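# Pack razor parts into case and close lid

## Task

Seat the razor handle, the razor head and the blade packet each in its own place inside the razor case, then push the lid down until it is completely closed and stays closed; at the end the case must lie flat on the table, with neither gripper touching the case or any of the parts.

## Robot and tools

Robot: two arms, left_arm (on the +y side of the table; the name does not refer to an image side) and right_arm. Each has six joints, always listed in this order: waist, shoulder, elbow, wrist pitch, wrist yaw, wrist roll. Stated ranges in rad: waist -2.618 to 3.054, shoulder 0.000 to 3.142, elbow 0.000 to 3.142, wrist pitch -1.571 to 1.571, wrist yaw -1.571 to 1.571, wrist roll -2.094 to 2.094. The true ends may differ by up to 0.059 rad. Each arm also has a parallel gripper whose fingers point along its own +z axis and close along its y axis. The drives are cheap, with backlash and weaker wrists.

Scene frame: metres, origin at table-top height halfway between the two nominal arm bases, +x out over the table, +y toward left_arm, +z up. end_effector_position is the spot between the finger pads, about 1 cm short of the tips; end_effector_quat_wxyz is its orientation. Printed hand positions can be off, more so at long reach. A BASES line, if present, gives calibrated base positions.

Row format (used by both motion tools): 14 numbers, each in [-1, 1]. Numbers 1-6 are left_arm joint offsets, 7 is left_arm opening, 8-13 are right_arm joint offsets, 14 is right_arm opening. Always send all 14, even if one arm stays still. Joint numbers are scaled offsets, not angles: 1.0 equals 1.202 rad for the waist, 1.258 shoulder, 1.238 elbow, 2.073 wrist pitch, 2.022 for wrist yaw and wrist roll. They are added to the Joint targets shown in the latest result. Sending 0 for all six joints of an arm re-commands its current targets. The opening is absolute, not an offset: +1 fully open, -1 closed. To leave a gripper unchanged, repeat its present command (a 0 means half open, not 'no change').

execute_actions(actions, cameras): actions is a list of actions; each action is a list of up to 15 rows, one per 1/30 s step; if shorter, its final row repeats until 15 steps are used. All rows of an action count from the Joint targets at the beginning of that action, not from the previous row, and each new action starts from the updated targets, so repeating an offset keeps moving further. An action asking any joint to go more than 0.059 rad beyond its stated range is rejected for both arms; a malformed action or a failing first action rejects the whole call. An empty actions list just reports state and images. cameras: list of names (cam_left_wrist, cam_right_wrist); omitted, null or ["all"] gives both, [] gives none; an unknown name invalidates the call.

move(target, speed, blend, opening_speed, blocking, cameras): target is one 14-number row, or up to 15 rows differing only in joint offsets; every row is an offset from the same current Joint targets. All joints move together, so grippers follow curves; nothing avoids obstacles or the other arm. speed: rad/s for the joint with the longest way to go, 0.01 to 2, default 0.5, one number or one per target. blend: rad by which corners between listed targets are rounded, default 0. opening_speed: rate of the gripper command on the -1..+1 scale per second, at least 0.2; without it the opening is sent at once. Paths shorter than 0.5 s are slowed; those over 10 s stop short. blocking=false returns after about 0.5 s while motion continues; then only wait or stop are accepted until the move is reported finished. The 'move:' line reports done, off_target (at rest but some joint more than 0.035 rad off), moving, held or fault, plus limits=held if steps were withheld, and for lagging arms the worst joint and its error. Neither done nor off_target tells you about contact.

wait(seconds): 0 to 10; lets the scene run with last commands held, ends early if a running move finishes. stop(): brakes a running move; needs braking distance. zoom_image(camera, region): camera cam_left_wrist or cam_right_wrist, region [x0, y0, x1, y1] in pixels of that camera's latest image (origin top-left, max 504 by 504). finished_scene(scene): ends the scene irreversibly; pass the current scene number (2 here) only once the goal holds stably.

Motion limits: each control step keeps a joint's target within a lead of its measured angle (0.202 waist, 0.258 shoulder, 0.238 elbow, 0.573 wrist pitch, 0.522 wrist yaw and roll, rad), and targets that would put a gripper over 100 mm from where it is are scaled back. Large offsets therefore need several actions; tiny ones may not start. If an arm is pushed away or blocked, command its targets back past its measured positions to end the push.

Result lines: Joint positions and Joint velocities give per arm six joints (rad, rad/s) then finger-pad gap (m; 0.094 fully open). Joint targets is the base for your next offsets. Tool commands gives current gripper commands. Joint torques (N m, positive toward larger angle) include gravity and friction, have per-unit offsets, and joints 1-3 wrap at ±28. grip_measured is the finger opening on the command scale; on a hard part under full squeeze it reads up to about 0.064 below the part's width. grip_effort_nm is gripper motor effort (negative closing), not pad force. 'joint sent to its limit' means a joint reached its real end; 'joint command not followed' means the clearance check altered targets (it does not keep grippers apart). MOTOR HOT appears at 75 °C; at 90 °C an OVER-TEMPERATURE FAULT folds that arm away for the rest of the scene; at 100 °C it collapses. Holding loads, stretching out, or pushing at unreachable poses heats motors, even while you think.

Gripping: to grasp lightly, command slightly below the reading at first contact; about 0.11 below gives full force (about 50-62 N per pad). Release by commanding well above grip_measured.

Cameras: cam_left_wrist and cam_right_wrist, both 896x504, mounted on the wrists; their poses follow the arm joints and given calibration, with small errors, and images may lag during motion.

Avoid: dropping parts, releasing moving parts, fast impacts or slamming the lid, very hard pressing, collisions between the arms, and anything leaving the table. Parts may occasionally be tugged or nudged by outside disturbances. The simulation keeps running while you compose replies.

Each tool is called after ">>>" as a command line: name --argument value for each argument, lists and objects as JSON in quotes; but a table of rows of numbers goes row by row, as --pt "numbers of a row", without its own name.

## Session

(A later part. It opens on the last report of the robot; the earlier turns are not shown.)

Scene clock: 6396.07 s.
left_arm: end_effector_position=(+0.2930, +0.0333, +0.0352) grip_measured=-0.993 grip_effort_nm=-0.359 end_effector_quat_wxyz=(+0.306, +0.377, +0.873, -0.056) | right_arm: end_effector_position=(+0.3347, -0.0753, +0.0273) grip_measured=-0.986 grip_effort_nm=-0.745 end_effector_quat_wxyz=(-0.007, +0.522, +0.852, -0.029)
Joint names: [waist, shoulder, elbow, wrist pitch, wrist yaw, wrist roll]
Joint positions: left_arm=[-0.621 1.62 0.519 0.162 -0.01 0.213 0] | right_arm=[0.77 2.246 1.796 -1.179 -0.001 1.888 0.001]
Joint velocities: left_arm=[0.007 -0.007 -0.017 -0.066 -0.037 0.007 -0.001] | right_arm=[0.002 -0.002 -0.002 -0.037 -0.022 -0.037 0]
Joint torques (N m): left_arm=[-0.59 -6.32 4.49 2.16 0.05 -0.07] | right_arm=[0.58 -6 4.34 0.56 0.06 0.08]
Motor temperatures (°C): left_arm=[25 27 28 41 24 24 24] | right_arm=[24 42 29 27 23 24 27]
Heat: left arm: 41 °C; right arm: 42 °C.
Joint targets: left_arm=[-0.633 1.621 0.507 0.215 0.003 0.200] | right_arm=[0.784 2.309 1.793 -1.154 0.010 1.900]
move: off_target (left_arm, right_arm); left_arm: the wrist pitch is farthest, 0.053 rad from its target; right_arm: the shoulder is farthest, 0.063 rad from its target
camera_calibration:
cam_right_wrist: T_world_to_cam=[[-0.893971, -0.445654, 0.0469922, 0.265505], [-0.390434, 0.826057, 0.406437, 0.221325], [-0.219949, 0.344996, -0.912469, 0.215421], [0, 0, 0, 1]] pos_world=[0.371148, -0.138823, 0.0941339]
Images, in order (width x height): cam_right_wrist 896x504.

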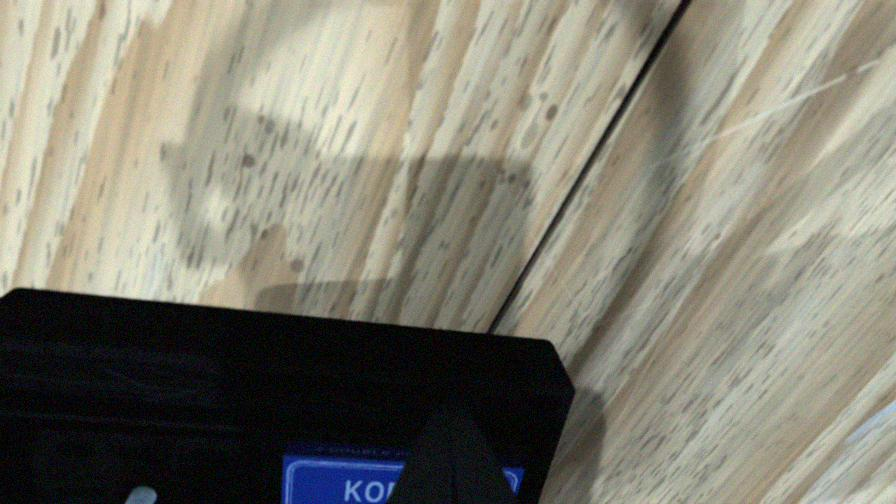

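>>> move --target '[0.027,0.221,0.72,-0.62,0,-0.781,-1,0,0,0,0,0,0,-1]' --speed 0.7 --cameras '["cam_left_wrist"]'

Scene clock: 6415.10 s.
left_arm: end_effector_position=(+0.3057, +0.0226, +0.0408) grip_measured=-0.993 grip_effort_nm=-0.364 end_effector_quat_wxyz=(+0.291, +0.295, +0.906, -0.087) | right_arm: end_effector_position=(+0.3347, -0.0753, +0.0273) grip_measured=-0.986 grip_effort_nm=-0.740 end_effector_quat_wxyz=(-0.007, +0.522, +0.852, -0.029)
Joint names: [waist, shoulder, elbow, wrist pitch, wrist yaw, wrist roll]
Joint positions: left_arm=[-0.621 1.658 0.606 0.099 -0.001 0.024 0] | right_arm=[0.77 2.246 1.796 -1.179 -0.001 1.888 0.001]
Joint velocities: left_arm=[-0.002 0.027 -0.002 0.007 -0.037 -0.022 0] | right_arm=[0.007 -0.002 -0.002 -0.037 0.007 -0.081 0.001]
Joint torques (N m): left_arm=[0.02 -7.76 5.67 1.55 -0.03 0.09] | right_arm=[0.62 -5.98 4.33 0.54 0.05 0.07]
Motor temperatures (°C): left_arm=[25 27 28 41 24 24 24] | right_arm=[24 38 29 26 23 24 27]
Heat: left arm: 41 °C; right arm: 38 °C.
Joint targets: left_arm=[-0.627 1.650 0.609 0.102 -0.004 0.023] | right_arm=[0.784 2.309 1.793 -1.154 0.010 1.900]
move: held (left_arm; a check stopped the path), off_target (right_arm); limits=held; left_arm: the wrist roll is farthest, 1.403 rad from its target; right_arm: the shoulder is farthest, 0.063 rad from its target
joint command not followed: on one or more control steps a check withheld the commanded joint targets of the left arm, and it was not sent them on those steps.
cause: the commanded joint targets, or the way to them, would bring a part of the robot too close to another arm (this arm's wrist camera and the right arm's wrist (the part past the wrist pitch), at the place that arm is still heading or pushing toward).
camera_calibration:
cam_left_wrist: T_world_to_cam=[[-0.61659, -0.787103, -0.0169303, 0.207965], [-0.776079, 0.611288, -0.155012, 0.26451], [0.13236, -0.0824394, -0.987768, 0.0932179], [0, 0, 0, 1]] pos_world=[0.321172, 0.00968266, 0.136601]
Images, in order (width x height): cam_left_wrist 896x504.

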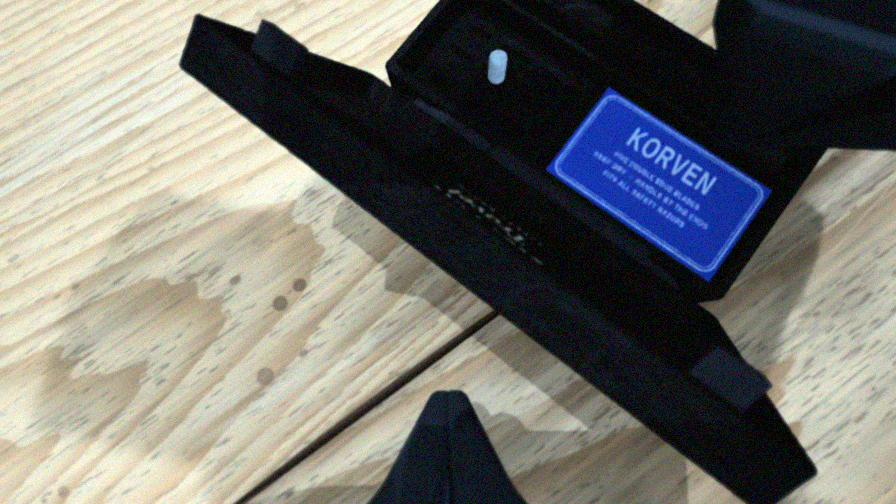

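>>> move --pt "0 -0.3 0 0 0 0 -1 0 0 0 0 0 0 -1" --pt "0 -0.3 0 0 0 -0.694 -1 0 0 0 0 0 0 -1" --pt "0.022 -0.1 0.638 -0.565 0 -0.694 -1 0 0 0 0 0 0 -1" --pt "0.022 0.198 0.638 -0.565 0 -0.694 -1 0 0 0 0 0 0 -1" --speed 0.7 --cameras '["cam_left_wrist"]'

Scene clock: 6422.23 s.
left_arm: end_effector_position=(+0.3096, +0.0199, +0.0514) grip_measured=-0.993 grip_effort_nm=-0.359 end_effector_quat_wxyz=(+0.307, +0.293, +0.901, -0.092) | right_arm: end_effector_position=(+0.3347, -0.0753, +0.0273) grip_measured=-0.986 grip_effort_nm=-0.745 end_effector_quat_wxyz=(-0.007, +0.522, +0.852, -0.029)
Joint names: [waist, shoulder, elbow, wrist pitch, wrist yaw, wrist roll]
Joint positions: left_arm=[-0.621 1.631 0.606 0.107 -0.001 0.024 0] | right_arm=[0.77 2.246 1.796 -1.179 -0.001 1.888 0.001]
Joint velocities: left_arm=[-0.002 0.007 -0.002 -0.037 0.022 0.037 0] | right_arm=[-0.022 -0.007 0.007 -0.007 0.037 -0.037 0]
Joint torques (N m): left_arm=[-0.17 -6.71 6.35 1.58 -0.01 0.03] | right_arm=[0.58 -6.01 4.31 0.54 0.04 0.07]
Motor temperatures (°C): left_arm=[25 27 28 40 24 24 24] | right_arm=[24 38 29 26 23 24 27]
Heat: left arm: 40 °C; right arm: 38 °C.
Joint targets: left_arm=[-0.627 1.633 0.614 0.106 -0.004 0.017] | right_arm=[0.784 2.309 1.793 -1.154 0.010 1.900]
move: held (left_arm; a check stopped the path), off_target (right_arm); path passed 0 of 4 targets; limits=held; left_arm: the wrist roll is farthest, 1.404 rad from its target; right_arm: the shoulder is farthest, 0.063 rad from its target
joint command not followed: on one or more control steps a check withheld the commanded joint targets of the left arm, and it was not sent them on those steps.
cause: the commanded joint targets, or the way to them, would bring a part of the robot too close to another arm (this arm's wrist camera and the right arm's wrist (the part past the wrist pitch), at the place that arm is still heading or pushing toward).
camera_calibration:
cam_left_wrist: T_world_to_cam=[[-0.616069, -0.787463, -0.0189987, 0.208378], [-0.771078, 0.607827, -0.189697, 0.27117], [0.160927, -0.102217, -0.981659, 0.0941773], [0, 0, 0, 1]] pos_world=[0.322313, 0.00889262, 0.147849]
Images, in order (width x height): cam_left_wrist 896x504.

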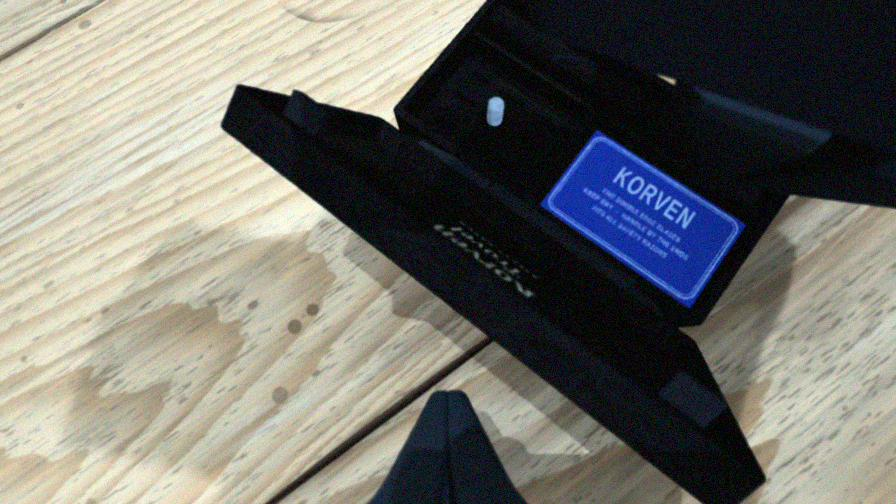

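>>> move --target '[0,0,0,0,0,0,-1,0,-0.6,0,0,0,0,-1]' --speed 0.7 --cameras '[]'

>>> move --pt "0 -0.25 0 0 0 0 -1 0 0 0 0 0 0 -1" --pt "0 -0.25 0 0 0 -0.691 -1 0 0 0 0 0 0 -1" --pt "0.022 -0.1 0.634 -0.567 0 -0.691 -1 0 0 0 0 0 0 -1" --pt "0.022 0.211 0.634 -0.567 0 -0.691 -1 0 0 0 0 0 0 -1" --speed 0.7 --cameras '["cam_left_wrist"]'

Scene clock: 6432.80 s.
left_arm: end_effector_position=(+0.3096, +0.0199, +0.0514) grip_measured=-0.993 grip_effort_nm=-0.359 end_effector_quat_wxyz=(+0.307, +0.293, +0.901, -0.092) | right_arm: end_effector_position=(+0.3142, -0.0960, +0.2996) grip_measured=-0.986 grip_effort_nm=-0.745 end_effector_quat_wxyz=(+0.069, +0.500, +0.809, +0.300)
Joint names: [waist, shoulder, elbow, wrist pitch, wrist yaw, wrist roll]
Joint positions: left_arm=[-0.621 1.631 0.606 0.107 -0.001 0.024 0] | right_arm=[0.77 1.562 1.796 -1.178 -0.001 1.897 0.001]
Joint velocities: left_arm=[-0.017 -0.012 0.007 -0.051 0.022 -0.081 -0.002] | right_arm=[-0.007 -0.002 -0.007 -0.007 0.022 0.022 0]
Joint torques (N m): left_arm=[-0.03 -6.74 6.41 1.58 -0.02 0.03] | right_arm=[0.58 -6.08 4.93 1.69 0.04 0.06]
Motor temperatures (°C): left_arm=[25 27 28 39 24 24 24] | right_arm=[24 37 29 26 23 24 27]
Heat: left arm: 39 °C; right arm: 37 °C.
Joint targets: left_arm=[-0.627 1.633 0.614 0.106 -0.004 0.017] | right_arm=[0.784 1.554 1.793 -1.154 0.010 1.900]
move: done
No camera images: "cameras" was empty.

Scene clock: 6438.50 s.
left_arm: end_effector_position=(+0.2931, +0.0339, +0.0922) grip_measured=-0.994 grip_effort_nm=-0.349 end_effector_quat_wxyz=(-0.005, -0.382, +0.924, +0.005) | right_arm: end_effector_position=(+0.3142, -0.0960, +0.2996) grip_measured=-0.986 grip_effort_nm=-0.735 end_effector_quat_wxyz=(+0.069, +0.500, +0.809, +0.300)
Joint names: [waist, shoulder, elbow, wrist pitch, wrist yaw, wrist roll]
Joint positions: left_arm=[-0.613 1.901 1.369 -1.051 0.002 -1.383 0] | right_arm=[0.77 1.562 1.796 -1.178 -0.001 1.897 0.001]
Joint velocities: left_arm=[0.002 0.012 0.002 0.022 0.007 -0.066 -0.001] | right_arm=[-0.017 0.007 0.007 -0.022 -0.051 -0.022 0]
Joint torques (N m): left_arm=[0.49 -10.11 8.76 -0.01 -0.03 -0.02] | right_arm=[0.55 -5.98 4.83 1.7 0.05 0.05]
Motor temperatures (°C): left_arm=[25 27 28 38 24 24 24] | right_arm=[24 37 29 27 23 24 27]
Heat: left arm: 38 °C; right arm: 37 °C.
Joint targets: left_arm=[-0.601 1.898 1.399 -1.070 -0.004 -1.380] | right_arm=[0.784 1.554 1.793 -1.154 0.010 1.900]
move: done
camera_calibration:
cam_left_wrist: T_world_to_cam=[[0.682337, -0.730982, 0.00910299, -0.175067], [-0.655788, -0.60655, 0.449487, 0.206088], [-0.323046, -0.312671, -0.89324, 0.279133], [0, 0, 0, 1]] pos_world=[0.344778, 0.0843086, 0.158293]
Images, in order (width x height): cam_left_wrist 896x504.

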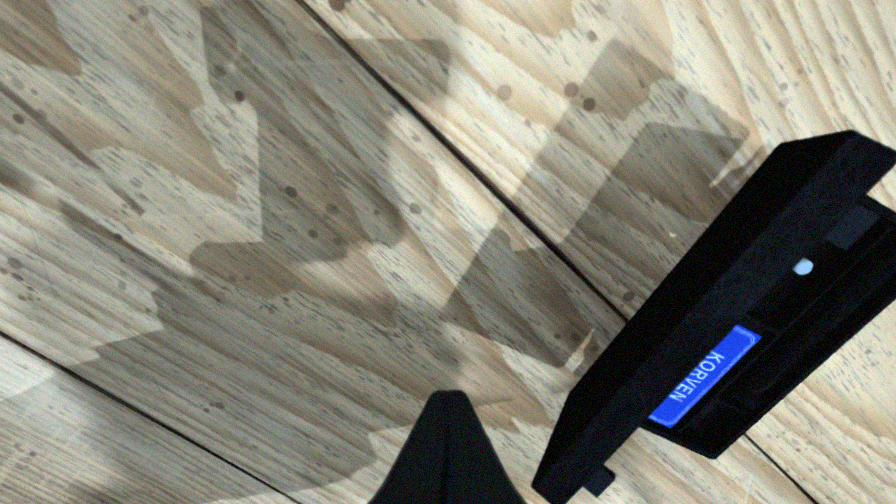

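>>> move --target '[0,0,0,0,0,0,-1,0,0.52,0,0,0,0,-1]' --speed 0.7 --cameras '[]'

>>> move --target '[0,0,0,0,0,0,-1,0,0.08,0,0,0,0,-1]' --speed 0.12 --cameras '["cam_left_wrist"]'

Scene clock: 6445.50 s.
left_arm: end_effector_position=(+0.2928, +0.0341, +0.0922) grip_measured=-0.994 grip_effort_nm=-0.349 end_effector_quat_wxyz=(-0.005, -0.382, +0.924, +0.005) | right_arm: end_effector_position=(+0.3403, -0.0697, +0.1759) grip_measured=-0.986 grip_effort_nm=-0.740 end_effector_quat_wxyz=(+0.034, +0.520, +0.840, +0.150)
Joint names: [waist, shoulder, elbow, wrist pitch, wrist yaw, wrist roll]
Joint positions: left_arm=[-0.613 1.901 1.369 -1.053 0.002 -1.383 0] | right_arm=[0.77 1.879 1.796 -1.178 -0.001 1.897 0.001]
Joint velocities: left_arm=[-0.002 -0.007 -0.002 -0.066 -0.095 -0.037 0] | right_arm=[-0.022 -0.007 -0.007 -0.037 -0.007 0.037 0]
Joint torques (N m): left_arm=[0.36 -10.09 8.62 0.03 -0.05 -0.01] | right_arm=[0.03 -11.17 6 1.06 -0.02 -0.03]
Motor temperatures (°C): left_arm=[25 28 29 37 24 24 24] | right_arm=[24 37 29 28 23 24 27]
Heat: left arm: 37 °C; right arm: 37 °C.
Joint targets: left_arm=[-0.601 1.898 1.399 -1.070 -0.004 -1.380] | right_arm=[0.777 1.847 1.804 -1.171 0.005 1.891]
move: held (right_arm; a check stopped the path); limits=held; right_arm: the shoulder is farthest, 0.329 rad from its target
joint command not followed: on one or more control steps a check withheld the commanded joint targets of the right arm, and it was not sent them on those steps.
cause: the commanded joint targets, or the way to them, would bring a part of the robot too close to another arm (this arm's wrist (the part past the wrist pitch) and the left arm's wrist (the part past the wrist pitch)).
No camera images: "cameras" was empty.

Scene clock: 6446.37 s.
left_arm: end_effector_position=(+0.2928, +0.0341, +0.0922) grip_measured=-0.994 grip_effort_nm=-0.354 end_effector_quat_wxyz=(-0.005, -0.382, +0.924, +0.005) | right_arm: end_effector_position=(+0.3411, -0.0689, +0.1666) grip_measured=-0.986 grip_effort_nm=-0.730 end_effector_quat_wxyz=(+0.032, +0.521, +0.842, +0.139)
Joint names: [waist, shoulder, elbow, wrist pitch, wrist yaw, wrist roll]
Joint positions: left_arm=[-0.613 1.901 1.369 -1.053 0.002 -1.383 0] | right_arm=[0.77 1.902 1.796 -1.178 -0.001 1.897 0.001]
Joint velocities: left_arm=[-0.017 -0.007 0.002 -0.037 -0.051 0.037 0.001] | right_arm=[-0.007 -0.032 0.022 0.051 0.066 -0.022 -0.001]
Joint torques (N m): left_arm=[0.49 -10.26 8.68 0 -0.01 0] | right_arm=[0.06 -9.32 5.75 0.99 -0.02 -0.02]
Motor temperatures (°C): left_arm=[25 28 29 37 24 24 24] | right_arm=[24 37 29 28 23 24 27]
Heat: left arm: 37 °C; right arm: 37 °C.
Joint targets: left_arm=[-0.601 1.898 1.399 -1.070 -0.004 -1.380] | right_arm=[0.777 1.891 1.804 -1.171 0.005 1.891]
move: held (right_arm; a check stopped the path); limits=held; right_arm: the shoulder is farthest, 0.045 rad from its target
joint command not followed: on one or more control steps a check withheld the commanded joint targets of the right arm, and it was not sent them on those steps.
cause: the commanded joint targets, or the way to them, would bring a part of the robot too close to another arm (this arm's wrist (the part past the wrist pitch) and the left arm's wrist (the part past the wrist pitch), at the place that arm is still heading or pushing toward).
camera_calibration:
cam_left_wrist: T_world_to_cam=[[0.682347, -0.730989, 0.00760668, -0.17456], [-0.655218, -0.606938, 0.449795, 0.205827], [-0.324178, -0.3119, -0.8931, 0.279396], [0, 0, 0, 1]] pos_world=[0.344546, 0.0844662, 0.158276]
Images, in order (width x height): cam_left_wrist 896x504.

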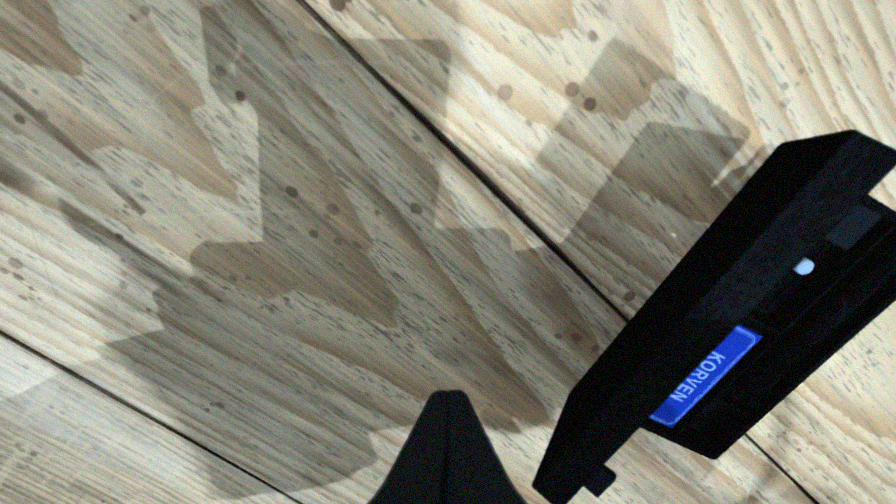

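>>> move --target '[0,0,0,0,0,0,-1,0,-0.3,0,0,0,0,-1]' --speed 0.7 --cameras '[]'

>>> move --target '[0.046,-0.232,-0.552,0.512,0,0,-1,0,0,0,0,0,0,-1]' --cameras '["cam_left_wrist"]'

Scene clock: 6475.27 s.
left_arm: end_effector_position=(+0.2928, +0.0341, +0.0922) grip_measured=-0.994 grip_effort_nm=-0.354 end_effector_quat_wxyz=(-0.005, -0.382, +0.924, +0.005) | right_arm: end_effector_position=(+0.3086, -0.1017, +0.3152) grip_measured=-0.986 grip_effort_nm=-0.745 end_effector_quat_wxyz=(+0.074, +0.497, +0.803, +0.320)
Joint names: [waist, shoulder, elbow, wrist pitch, wrist yaw, wrist roll]
Joint positions: left_arm=[-0.613 1.901 1.369 -1.053 0.002 -1.383 0] | right_arm=[0.77 1.519 1.796 -1.178 -0.001 1.897 0.001]
Joint velocities: left_arm=[-0.017 0.002 0.002 0.051 -0.007 -0.007 0] | right_arm=[-0.027 -0.002 0.002 0.007 0.051 -0.022 -0.001]
Joint torques (N m): left_arm=[0.43 -10.29 8.7 0.01 -0.04 0] | right_arm=[-0.01 -5.3 5.79 1.61 -0.03 -0.03]
Motor temperatures (°C): left_arm=[25 28 30 34 24 24 24] | right_arm=[24 37 29 27 23 24 27]
Heat: left arm: 34 °C; right arm: 37 °C.
Joint targets: left_arm=[-0.601 1.898 1.399 -1.070 -0.004 -1.380] | right_arm=[0.777 1.513 1.804 -1.171 0.005 1.891]
move: done
No camera images: "cameras" was empty.

Scene clock: 6478.13 s.
left_arm: end_effector_position=(+0.3327, +0.0321, +0.0670) grip_measured=-0.994 grip_effort_nm=-0.354 end_effector_quat_wxyz=(+0.170, -0.389, +0.871, -0.247) | right_arm: end_effector_position=(+0.3086, -0.1017, +0.3152) grip_measured=-0.986 grip_effort_nm=-0.740 end_effector_quat_wxyz=(+0.074, +0.497, +0.803, +0.320)
Joint names: [waist, shoulder, elbow, wrist pitch, wrist yaw, wrist roll]
Joint positions: left_arm=[-0.558 1.638 0.732 -0.056 0.002 -1.383 0] | right_arm=[0.77 1.519 1.796 -1.178 -0.001 1.897 0.001]
Joint velocities: left_arm=[-0.002 0.012 -0.007 0.066 -0.066 0.007 0] | right_arm=[-0.002 -0.022 -0.007 0.066 -0.051 0.007 -0.001]
Joint torques (N m): left_arm=[0.39 -9.98 4.82 2.06 -0.04 -0.04] | right_arm=[0.03 -5.33 5.65 1.59 -0.03 -0.03]
Motor temperatures (°C): left_arm=[25 28 30 34 24 24 24] | right_arm=[24 37 29 27 23 24 27]
Heat: left arm: 34 °C; right arm: 37 °C.
Joint targets: left_arm=[-0.546 1.606 0.716 -0.008 -0.004 -1.380] | right_arm=[0.777 1.513 1.804 -1.171 0.005 1.891]
move: off_target (left_arm); left_arm: the wrist pitch is farthest, 0.047 rad from its target
camera_calibration:
cam_left_wrist: T_world_to_cam=[[0.561024, -0.595347, 0.575164, -0.205093], [-0.813254, -0.526073, 0.248726, 0.305597], [0.1545, -0.607296, -0.779308, 0.111853], [0, 0, 0, 1]] pos_world=[0.346309, 0.106593, 0.12912]
Images, in order (width x height): cam_left_wrist 896x504.

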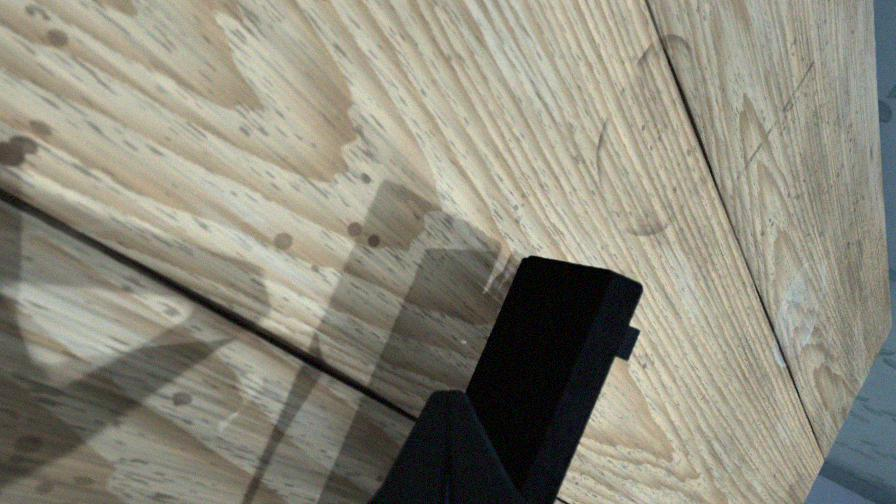

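>>> execute_actions --actions '[]'

Scene clock: 6498.77 s.
left_arm: end_effector_position=(+0.3327, +0.0321, +0.0670) grip_measured=-0.994 grip_effort_nm=-0.354 end_effector_quat_wxyz=(+0.170, -0.389, +0.871, -0.247) | right_arm: end_effector_position=(+0.3086, -0.1017, +0.3152) grip_measured=-0.986 grip_effort_nm=-0.745 end_effector_quat_wxyz=(+0.074, +0.497, +0.803, +0.320)
Joint names: [waist, shoulder, elbow, wrist pitch, wrist yaw, wrist roll]
Joint positions: left_arm=[-0.558 1.638 0.732 -0.056 0.002 -1.383 0] | right_arm=[0.77 1.519 1.796 -1.178 -0.001 1.897 0.001]
Joint velocities: left_arm=[0.007 0.002 0.002 -0.037 0.007 -0.007 -0.001] | right_arm=[-0.012 0.002 0.012 0.037 0.037 -0.037 0]
Joint torques (N m): left_arm=[0.44 -9.98 4.88 2.04 -0.04 -0.01] | right_arm=[0.08 -5.29 5.63 1.59 -0.01 -0.03]
Motor temperatures (°C): left_arm=[25 28 29 36 24 24 24] | right_arm=[24 35 29 28 23 24 27]
Heat: left arm: 36 °C; right arm: 35 °C.
Joint targets: left_arm=[-0.546 1.606 0.716 -0.008 -0.004 -1.380] | right_arm=[0.777 1.513 1.804 -1.171 0.005 1.891]
Tool commands: left_gripper/opening=-1.0 right_gripper/opening=-1.0
camera_calibration:
cam_left_wrist: T_world_to_cam=[[0.561024, -0.595347, 0.575164, -0.205093], [-0.813254, -0.526073, 0.248726, 0.305597], [0.1545, -0.607296, -0.779308, 0.111853], [0, 0, 0, 1]] pos_world=[0.346309, 0.106593, 0.12912]
cam_right_wrist: T_world_to_cam=[[-0.751363, -0.289553, -0.59297, 0.390489], [-0.63047, 0.580308, 0.515509, 0.130529], [0.194838, 0.761184, -0.618577, 0.303213], [0, 0, 0, 1]] pos_world=[0.316616, -0.19348, 0.35182]

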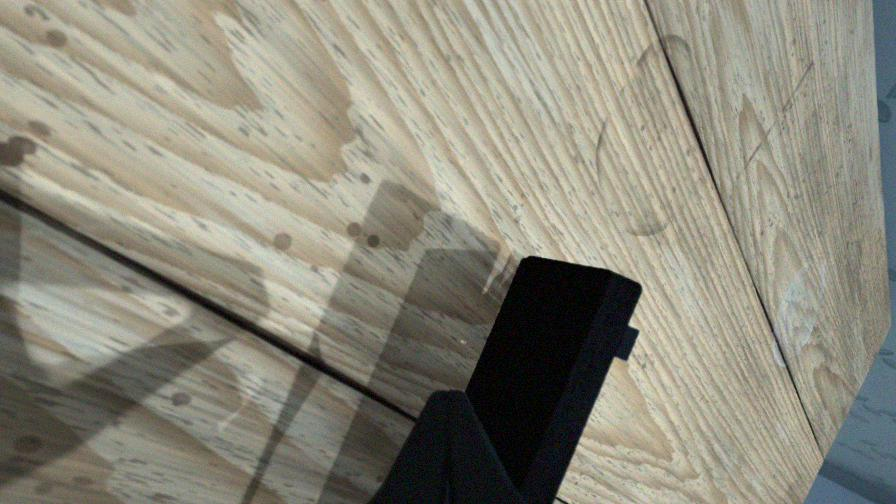

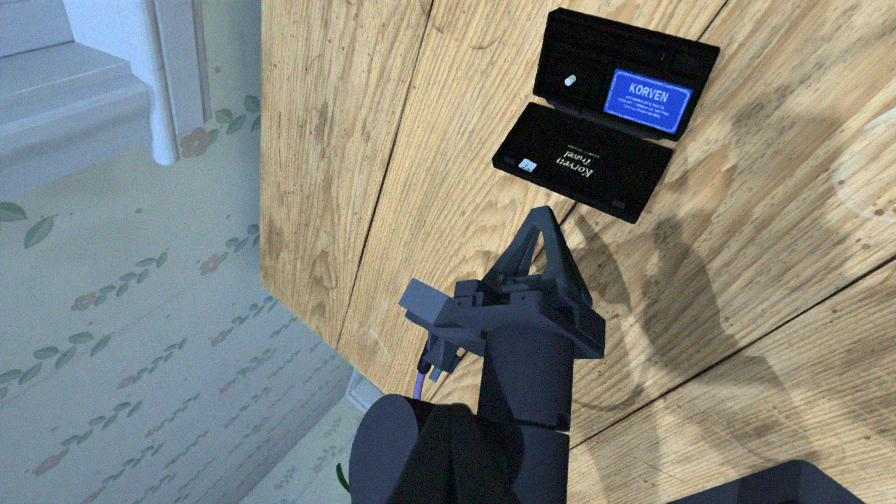

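>>> move --pt "0 0 0 0 0 0 -1 0 -0.05 -0.69 0.468 0 0 -1" --pt "0 0 0 0 0 0 -1 0.005 0.105 -0.69 0.468 0 0 -1" --speed 0.6

Scene clock: 6507.90 s.
left_arm: end_effector_position=(+0.3327, +0.0321, +0.0670) grip_measured=-0.994 grip_effort_nm=-0.349 end_effector_quat_wxyz=(+0.170, -0.389, +0.871, -0.247) | right_arm: end_effector_position=(+0.3303, -0.0798, +0.0697) grip_measured=-0.986 grip_effort_nm=-0.740 end_effector_quat_wxyz=(+0.067, +0.501, +0.811, +0.293)
Joint names: [waist, shoulder, elbow, wrist pitch, wrist yaw, wrist roll]
Joint positions: left_arm=[-0.558 1.638 0.732 -0.056 0.002 -1.383 0] | right_arm=[0.77 1.654 0.955 -0.26 -0.001 1.897 0.001]
Joint velocities: left_arm=[0.002 0.007 -0.007 -0.022 -0.007 0.007 0] | right_arm=[-0.012 -0.007 0.012 -0.022 0.022 -0.037 -0.001]
Joint torques (N m): left_arm=[0.42 -10.03 4.81 2.05 0 -0.04] | right_arm=[0.5 -6.8 4.75 2.1 -0.02 -0.03]
Motor temperatures (°C): left_arm=[25 28 28 37 24 24 24] | right_arm=[24 35 29 29 23 24 27]
Heat: left arm: 37 °C; right arm: 35 °C.
Joint targets: left_arm=[-0.546 1.606 0.716 -0.008 -0.004 -1.380] | right_arm=[0.783 1.646 0.950 -0.201 0.005 1.891]
move: off_target (left_arm, right_arm); left_arm: the wrist pitch is farthest, 0.048 rad from its target; right_arm: the wrist pitch is farthest, 0.060 rad from its target
camera_calibration:
cam_left_wrist: T_world_to_cam=[[0.561024, -0.595347, 0.575164, -0.205093], [-0.813254, -0.526073, 0.248726, 0.305597], [0.1545, -0.607296, -0.779308, 0.111853], [0, 0, 0, 1]] pos_world=[0.346309, 0.106593, 0.12912]
cam_right_wrist: T_world_to_cam=[[-0.774814, -0.313191, -0.549158, 0.270363], [-0.60928, 0.601667, 0.516502, 0.252735], [0.168646, 0.734784, -0.657001, 0.139641], [0, 0, 0, 1]] pos_world=[0.339918, -0.169993, 0.109678]

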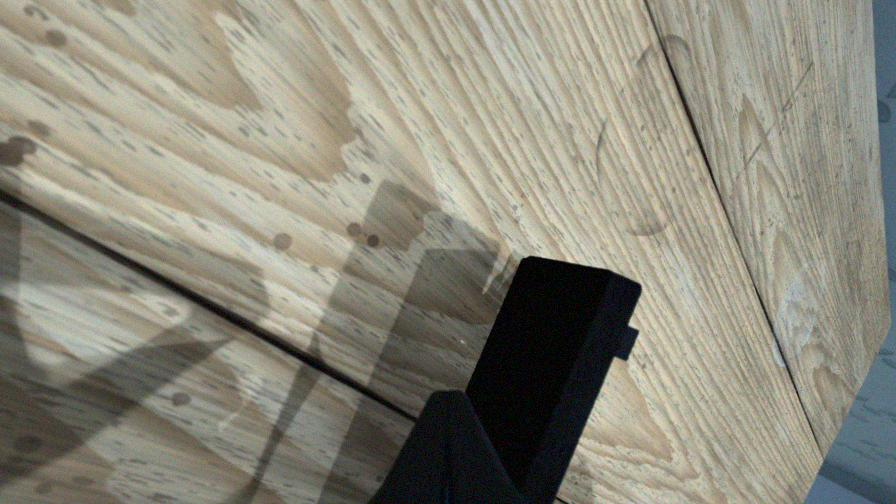

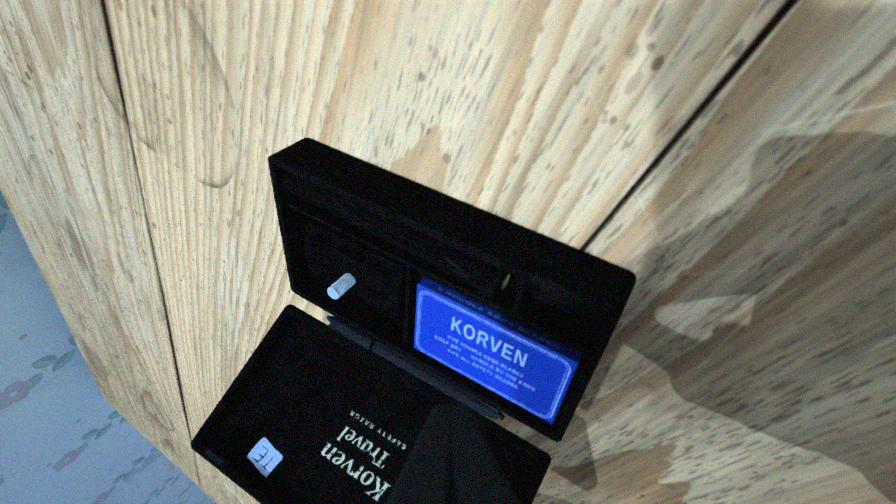

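>>> move --target '[0,0,0,0,0,0,-1,0,0.09,0,0.04,0,0,-1]' --speed 0.2

>>> move --target '[0,0,0,0,0,0,-1,0,0.02,0,0,0,0,-1]' --speed 0.1

>>> move --target '[0,0,0,0,0,0,-1,0,0.02,0,0,0,0,-1]' --speed 0.1

Scene clock: 6515.17 s.
left_arm: end_effector_position=(+0.3327, +0.0321, +0.0670) grip_measured=-0.994 grip_effort_nm=-0.354 end_effector_quat_wxyz=(+0.170, -0.389, +0.871, -0.247) | right_arm: end_effector_position=(+0.3366, -0.0734, +0.0404) grip_measured=-0.986 grip_effort_nm=-0.740 end_effector_quat_wxyz=(+0.065, +0.503, +0.814, +0.282)
Joint names: [waist, shoulder, elbow, wrist pitch, wrist yaw, wrist roll]
Joint positions: left_arm=[-0.558 1.638 0.732 -0.056 0.002 -1.383 0] | right_arm=[0.77 1.755 0.955 -0.184 -0.001 1.897 0.001]
Joint velocities: left_arm=[0.002 -0.002 -0.002 -0.022 -0.066 -0.037 -0.001] | right_arm=[-0.002 -0.012 -0.007 -0.022 -0.007 -0.022 -0.001]
Joint torques (N m): left_arm=[0.49 -10.06 4.81 2.07 -0.05 -0.02] | right_arm=[0.55 -6.76 4.42 2.09 -0.02 -0.03]
Motor temperatures (°C): left_arm=[25 28 28 37 24 24 24] | right_arm=[24 35 29 30 23 24 27]
Heat: left arm: 37 °C; right arm: 35 °C.
Joint targets: left_arm=[-0.546 1.606 0.716 -0.008 -0.004 -1.380] | right_arm=[0.783 1.759 0.950 -0.118 0.005 1.891]
move: off_target (left_arm, right_arm); left_arm: the wrist pitch is farthest, 0.048 rad from its target; right_arm: the wrist pitch is farthest, 0.066 rad from its target
camera_calibration:
cam_left_wrist: T_world_to_cam=[[0.561024, -0.595347, 0.575164, -0.205093], [-0.813254, -0.526073, 0.248726, 0.305597], [0.1545, -0.607296, -0.779308, 0.111853], [0, 0, 0, 1]] pos_world=[0.346309, 0.106593, 0.12912]
cam_right_wrist: T_world_to_cam=[[-0.784143, -0.322594, -0.530144, 0.262868], [-0.600352, 0.610666, 0.516396, 0.265537], [0.157155, 0.723201, -0.67252, 0.118291], [0, 0, 0, 1]] pos_world=[0.346952, -0.162903, 0.0817887]

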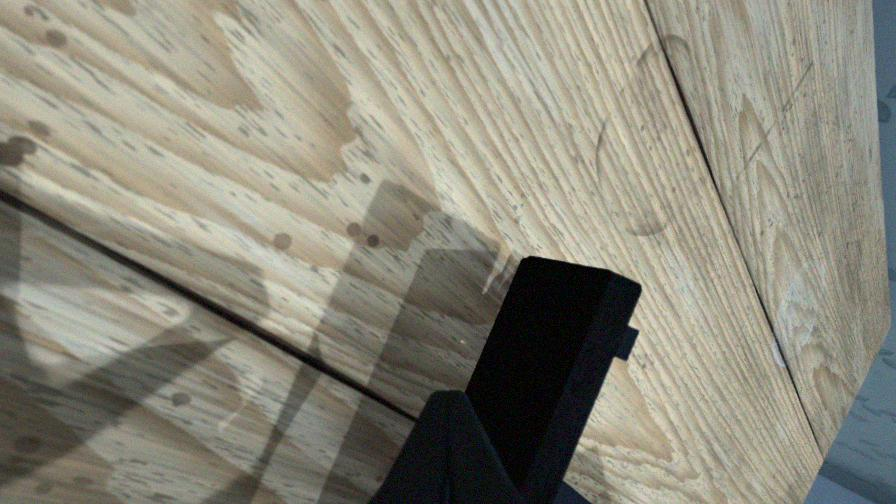

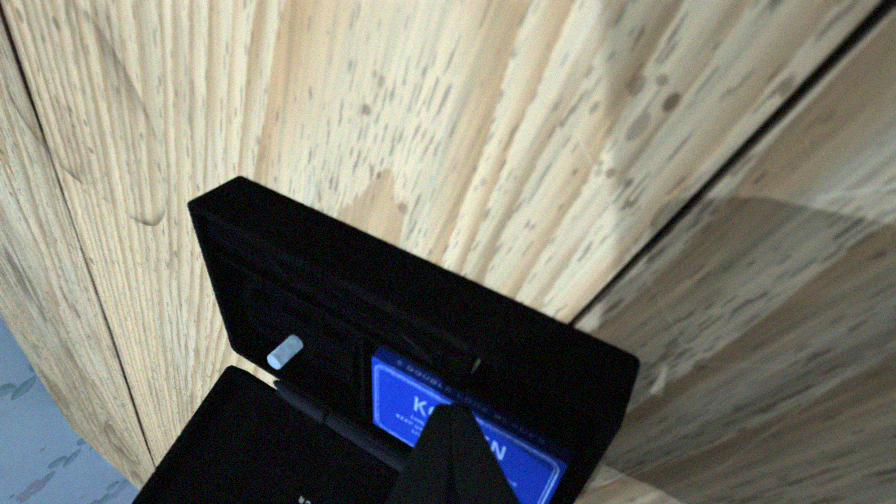

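Scene clock: 6516.00 s.
left_arm: end_effector_position=(+0.3327, +0.0321, +0.0670) grip_measured=-0.994 grip_effort_nm=-0.349 end_effector_quat_wxyz=(+0.170, -0.389, +0.871, -0.247) | right_arm: end_effector_position=(+0.3362, -0.0720, +0.0345) grip_measured=-0.986 grip_effort_nm=-0.730 end_effector_quat_wxyz=(+0.063, +0.503, +0.816, +0.278)
Joint names: [waist, shoulder, elbow, wrist pitch, wrist yaw, wrist roll]
Joint positions: left_arm=[-0.558 1.638 0.732 -0.056 0.002 -1.383 0] | right_arm=[0.774 1.773 0.955 -0.173 -0.001 1.897 0.001]
Joint velocities: left_arm=[0.002 -0.007 -0.032 -0.022 0.037 0.022 -0.001] | right_arm=[-0.002 -0.002 0.002 0.007 -0.007 -0.022 -0.003]
Joint torques (N m): left_arm=[0.44 -10.03 4.85 2.07 -0.03 0.01] | right_arm=[0.53 -6.46 4.37 1.98 -0.03 -0.02]
Motor temperatures (°C): left_arm=[25 28 28 37 24 24 24] | right_arm=[24 35 29 30 23 24 27]
Heat: left arm: 37 °C; right arm: 35 °C.
Joint targets: left_arm=[-0.546 1.606 0.716 -0.008 -0.004 -1.380] | right_arm=[0.783 1.784 0.950 -0.118 0.005 1.891]
move: off_target (left_arm, right_arm); left_arm: the wrist pitch is farthest, 0.048 rad from its target; right_arm: the wrist pitch is farthest, 0.055 rad from its target
camera_calibration:
cam_left_wrist: T_world_to_cam=[[0.561024, -0.595347, 0.575164, -0.205093], [-0.813254, -0.526073, 0.248726, 0.305597], [0.1545, -0.607296, -0.779308, 0.111853], [0, 0, 0, 1]] pos_world=[0.346309, 0.106593, 0.12912]
cam_right_wrist: T_world_to_cam=[[-0.785988, -0.327878, -0.524136, 0.259874], [-0.599442, 0.611642, 0.516298, 0.267237], [0.151301, 0.719994, -0.677287, 0.115299], [0, 0, 0, 1]] pos_world=[0.347006, -0.161261, 0.0763252]

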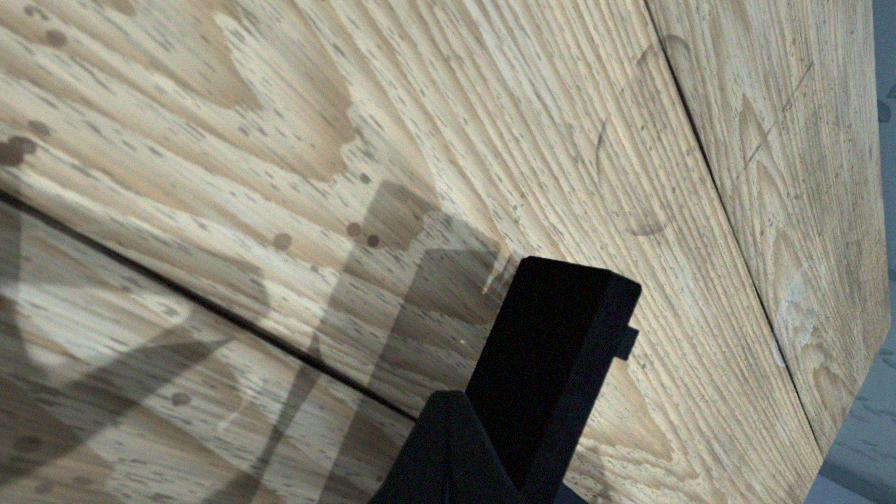

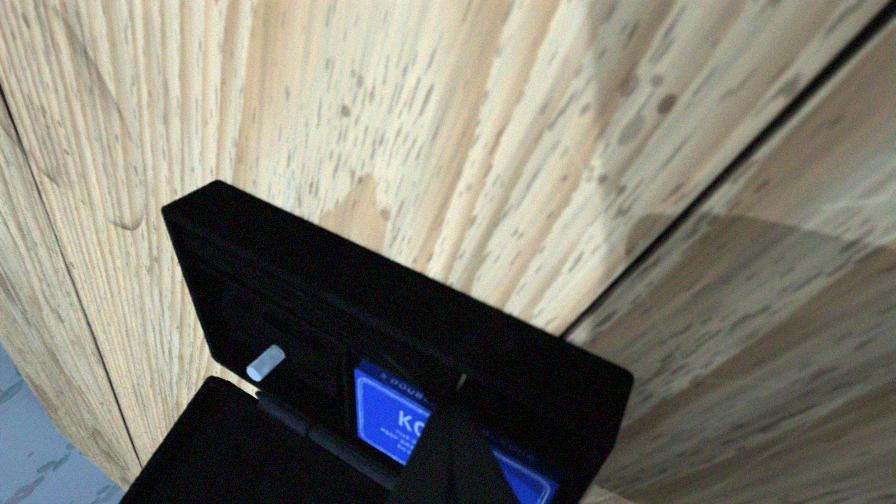

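Scene clock: 6516.70 s.
left_arm: end_effector_position=(+0.3327, +0.0321, +0.0670) grip_measured=-0.994 grip_effort_nm=-0.354 end_effector_quat_wxyz=(+0.170, -0.389, +0.871, -0.247) | right_arm: end_effector_position=(+0.3357, -0.0679, +0.0315) grip_measured=-0.986 grip_effort_nm=-0.745 end_effector_quat_wxyz=(+0.063, +0.499, +0.817, +0.281)
Joint names: [waist, shoulder, elbow, wrist pitch, wrist yaw, wrist roll]
Joint positions: left_arm=[-0.558 1.638 0.732 -0.056 0.002 -1.383 0] | right_arm=[0.781 1.787 0.955 -0.155 -0.001 1.897 0.001]
Joint velocities: left_arm=[-0.017 -0.012 -0.007 -0.081 0.022 -0.007 -0.001] | right_arm=[0.017 0.012 -0.017 -0.022 0.051 0.051 -0.001]
Joint torques (N m): left_arm=[0.42 -10 4.72 2.07 -0.03 -0.04] | right_arm=[0.51 -5.46 4.36 1.76 -0.01 -0.02]
Motor temperatures (°C): left_arm=[25 28 28 37 24 24 24] | right_arm=[24 35 29 30 23 24 27]
Heat: left arm: 37 °C; right arm: 35 °C.
Joint targets: left_arm=[-0.546 1.606 0.716 -0.008 -0.004 -1.380] | right_arm=[0.783 1.809 0.950 -0.118 0.005 1.891]
move: off_target (left_arm, right_arm); left_arm: the wrist pitch is farthest, 0.048 rad from its target; right_arm: the wrist pitch is farthest, 0.037 rad from its target
camera_calibration:
cam_left_wrist: T_world_to_cam=[[0.561024, -0.595347, 0.575164, -0.205093], [-0.813254, -0.526073, 0.248726, 0.305597], [0.1545, -0.607296, -0.779308, 0.111853], [0, 0, 0, 1]] pos_world=[0.346309, 0.106593, 0.12912]
cam_right_wrist: T_world_to_cam=[[-0.781764, -0.33216, -0.527745, 0.257643], [-0.605771, 0.605321, 0.51636, 0.267682], [0.147941, 0.723364, -0.674431, 0.111627], [0, 0, 0, 1]] pos_world=[0.347056, -0.157202, 0.0730341]

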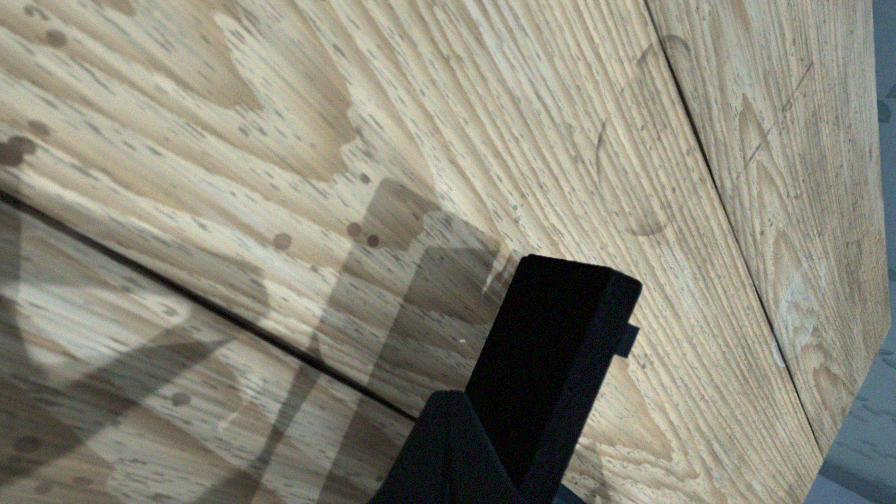

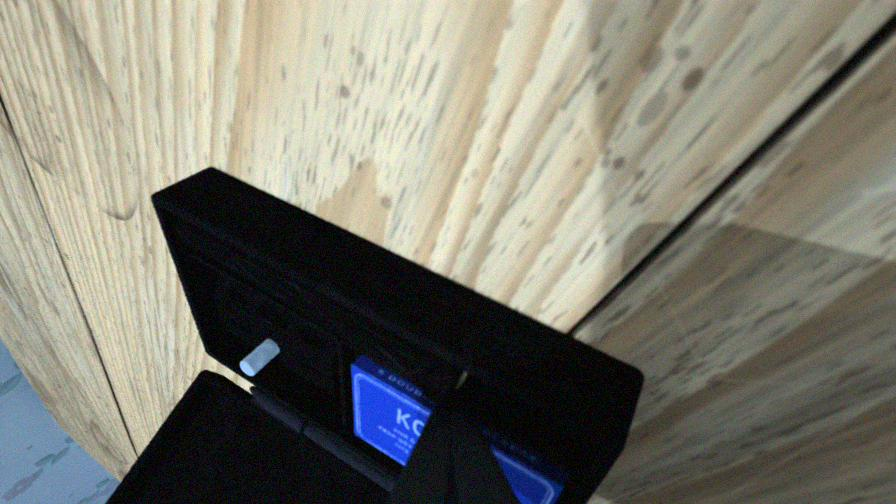

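>>> move --target '[0,0,0,0,0,0,-1,0,0.025,0,0,0,0,-1]' --speed 0.1 --cameras '[]'

>>> move --target '[-0.0458,0.083,0.0985,-0.009,0,0,-1,0,0,0,0,0,0,-1]' --speed 0.12

Scene clock: 6525.07 s.
left_arm: end_effector_position=(+0.3327, +0.0321, +0.0670) grip_measured=-0.994 grip_effort_nm=-0.354 end_effector_quat_wxyz=(+0.170, -0.389, +0.871, -0.247) | right_arm: end_effector_position=(+0.3406, -0.0628, +0.0310) grip_measured=-0.986 grip_effort_nm=-0.740 end_effector_quat_wxyz=(+0.066, +0.497, +0.814, +0.293)
Joint names: [waist, shoulder, elbow, wrist pitch, wrist yaw, wrist roll]
Joint positions: left_arm=[-0.558 1.638 0.732 -0.056 0.002 -1.383 0] | right_arm=[0.781 1.803 0.955 -0.113 -0.001 1.897 0.001]
Joint velocities: left_arm=[0.002 0.002 -0.012 -0.037 0.007 0.007 -0.001] | right_arm=[0.002 0.007 0.007 0.066 0.051 0.007 0]
Joint torques (N m): left_arm=[0.38 -10.1 4.79 2.05 -0.05 0] | right_arm=[0.55 -4.51 4.37 1.4 -0.03 -0.02]
Motor temperatures (°C): left_arm=[25 28 28 37 24 24 24] | right_arm=[24 35 29 30 23 24 27]
Heat: left arm: 37 °C; right arm: 35 °C.
Joint targets: left_arm=[-0.546 1.606 0.716 -0.008 -0.004 -1.380] | right_arm=[0.783 1.840 0.950 -0.118 0.005 1.891]
move: off_target (left_arm, right_arm); left_arm: the wrist pitch is farthest, 0.048 rad from its target; right_arm: the shoulder is farthest, 0.038 rad from its target
No camera images: "cameras" was empty.

Scene clock: 6526.40 s.
left_arm: end_effector_position=(+0.3413, +0.0135, +0.0659) grip_measured=-0.994 grip_effort_nm=-0.349 end_effector_quat_wxyz=(+0.167, -0.376, +0.877, -0.250) | right_arm: end_effector_position=(+0.3406, -0.0628, +0.0310) grip_measured=-0.986 grip_effort_nm=-0.740 end_effector_quat_wxyz=(+0.066, +0.497, +0.814, +0.293)
Joint names: [waist, shoulder, elbow, wrist pitch, wrist yaw, wrist roll]
Joint positions: left_arm=[-0.587 1.701 0.797 -0.056 0.002 -1.383 0] | right_arm=[0.781 1.803 0.955 -0.113 -0.001 1.897 0.001]
Joint velocities: left_arm=[0.002 0.002 -0.002 -0.022 -0.051 0.022 0] | right_arm=[0.022 0.002 -0.002 0.037 0.022 -0.066 0.001]
Joint torques (N m): left_arm=[-0.57 -7.3 9.69 1.82 -0.03 -0.02] | right_arm=[0.55 -4.46 4.36 1.42 -0.02 -0.03]
Motor temperatures (°C): left_arm=[25 28 28 37 24 24 24] | right_arm=[24 35 29 30 23 24 27]
Heat: left arm: 37 °C; right arm: 35 °C.
Joint targets: left_arm=[-0.601 1.711 0.838 -0.027 -0.004 -1.380] | right_arm=[0.783 1.840 0.950 -0.118 0.005 1.891]
move: off_target (left_arm, right_arm); left_arm: the elbow is farthest, 0.041 rad from its target; right_arm: the shoulder is farthest, 0.037 rad from its target
camera_calibration:
cam_left_wrist: T_world_to_cam=[[0.542693, -0.610965, 0.576372, -0.213926], [-0.82856, -0.501944, 0.248074, 0.307978], [0.137742, -0.612187, -0.778623, 0.104104], [0, 0, 0, 1]] pos_world=[0.356935, 0.0876174, 0.127958]
cam_right_wrist: T_world_to_cam=[[-0.771993, -0.322097, -0.547979, 0.260916], [-0.615153, 0.595659, 0.516505, 0.270414], [0.160044, 0.735829, -0.657983, 0.103035], [0, 0, 0, 1]] pos_world=[0.351281, -0.15285, 0.0711018]

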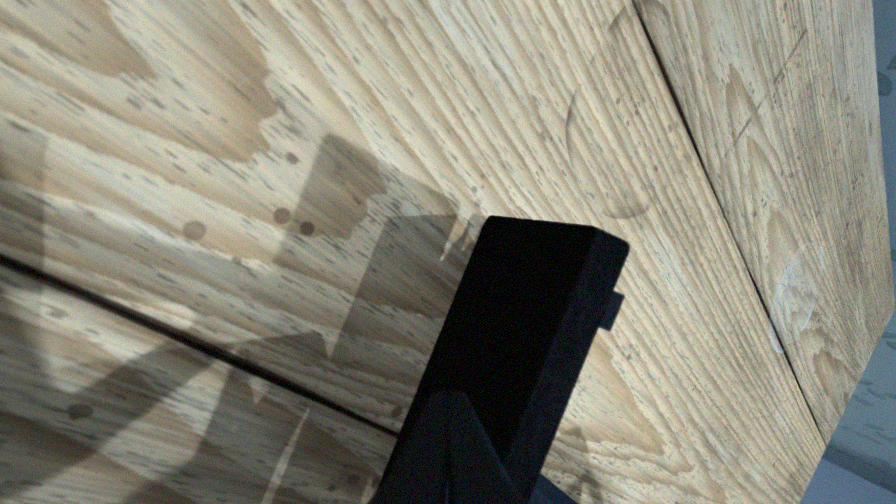

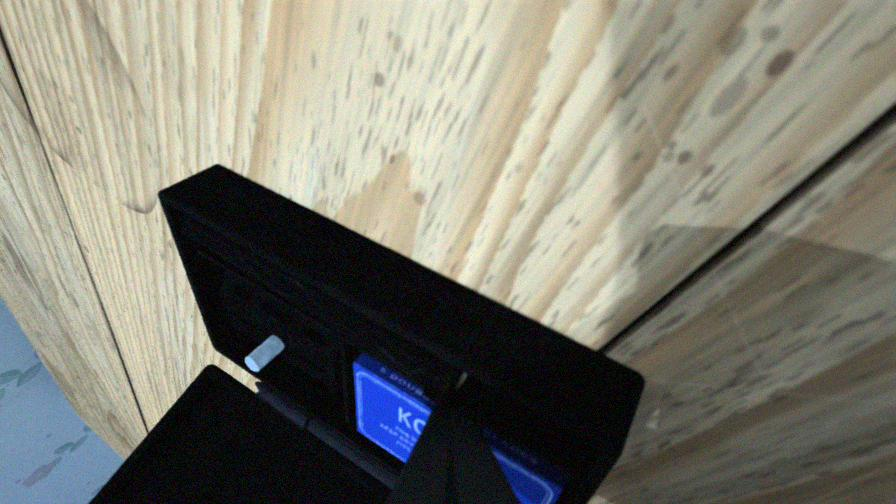

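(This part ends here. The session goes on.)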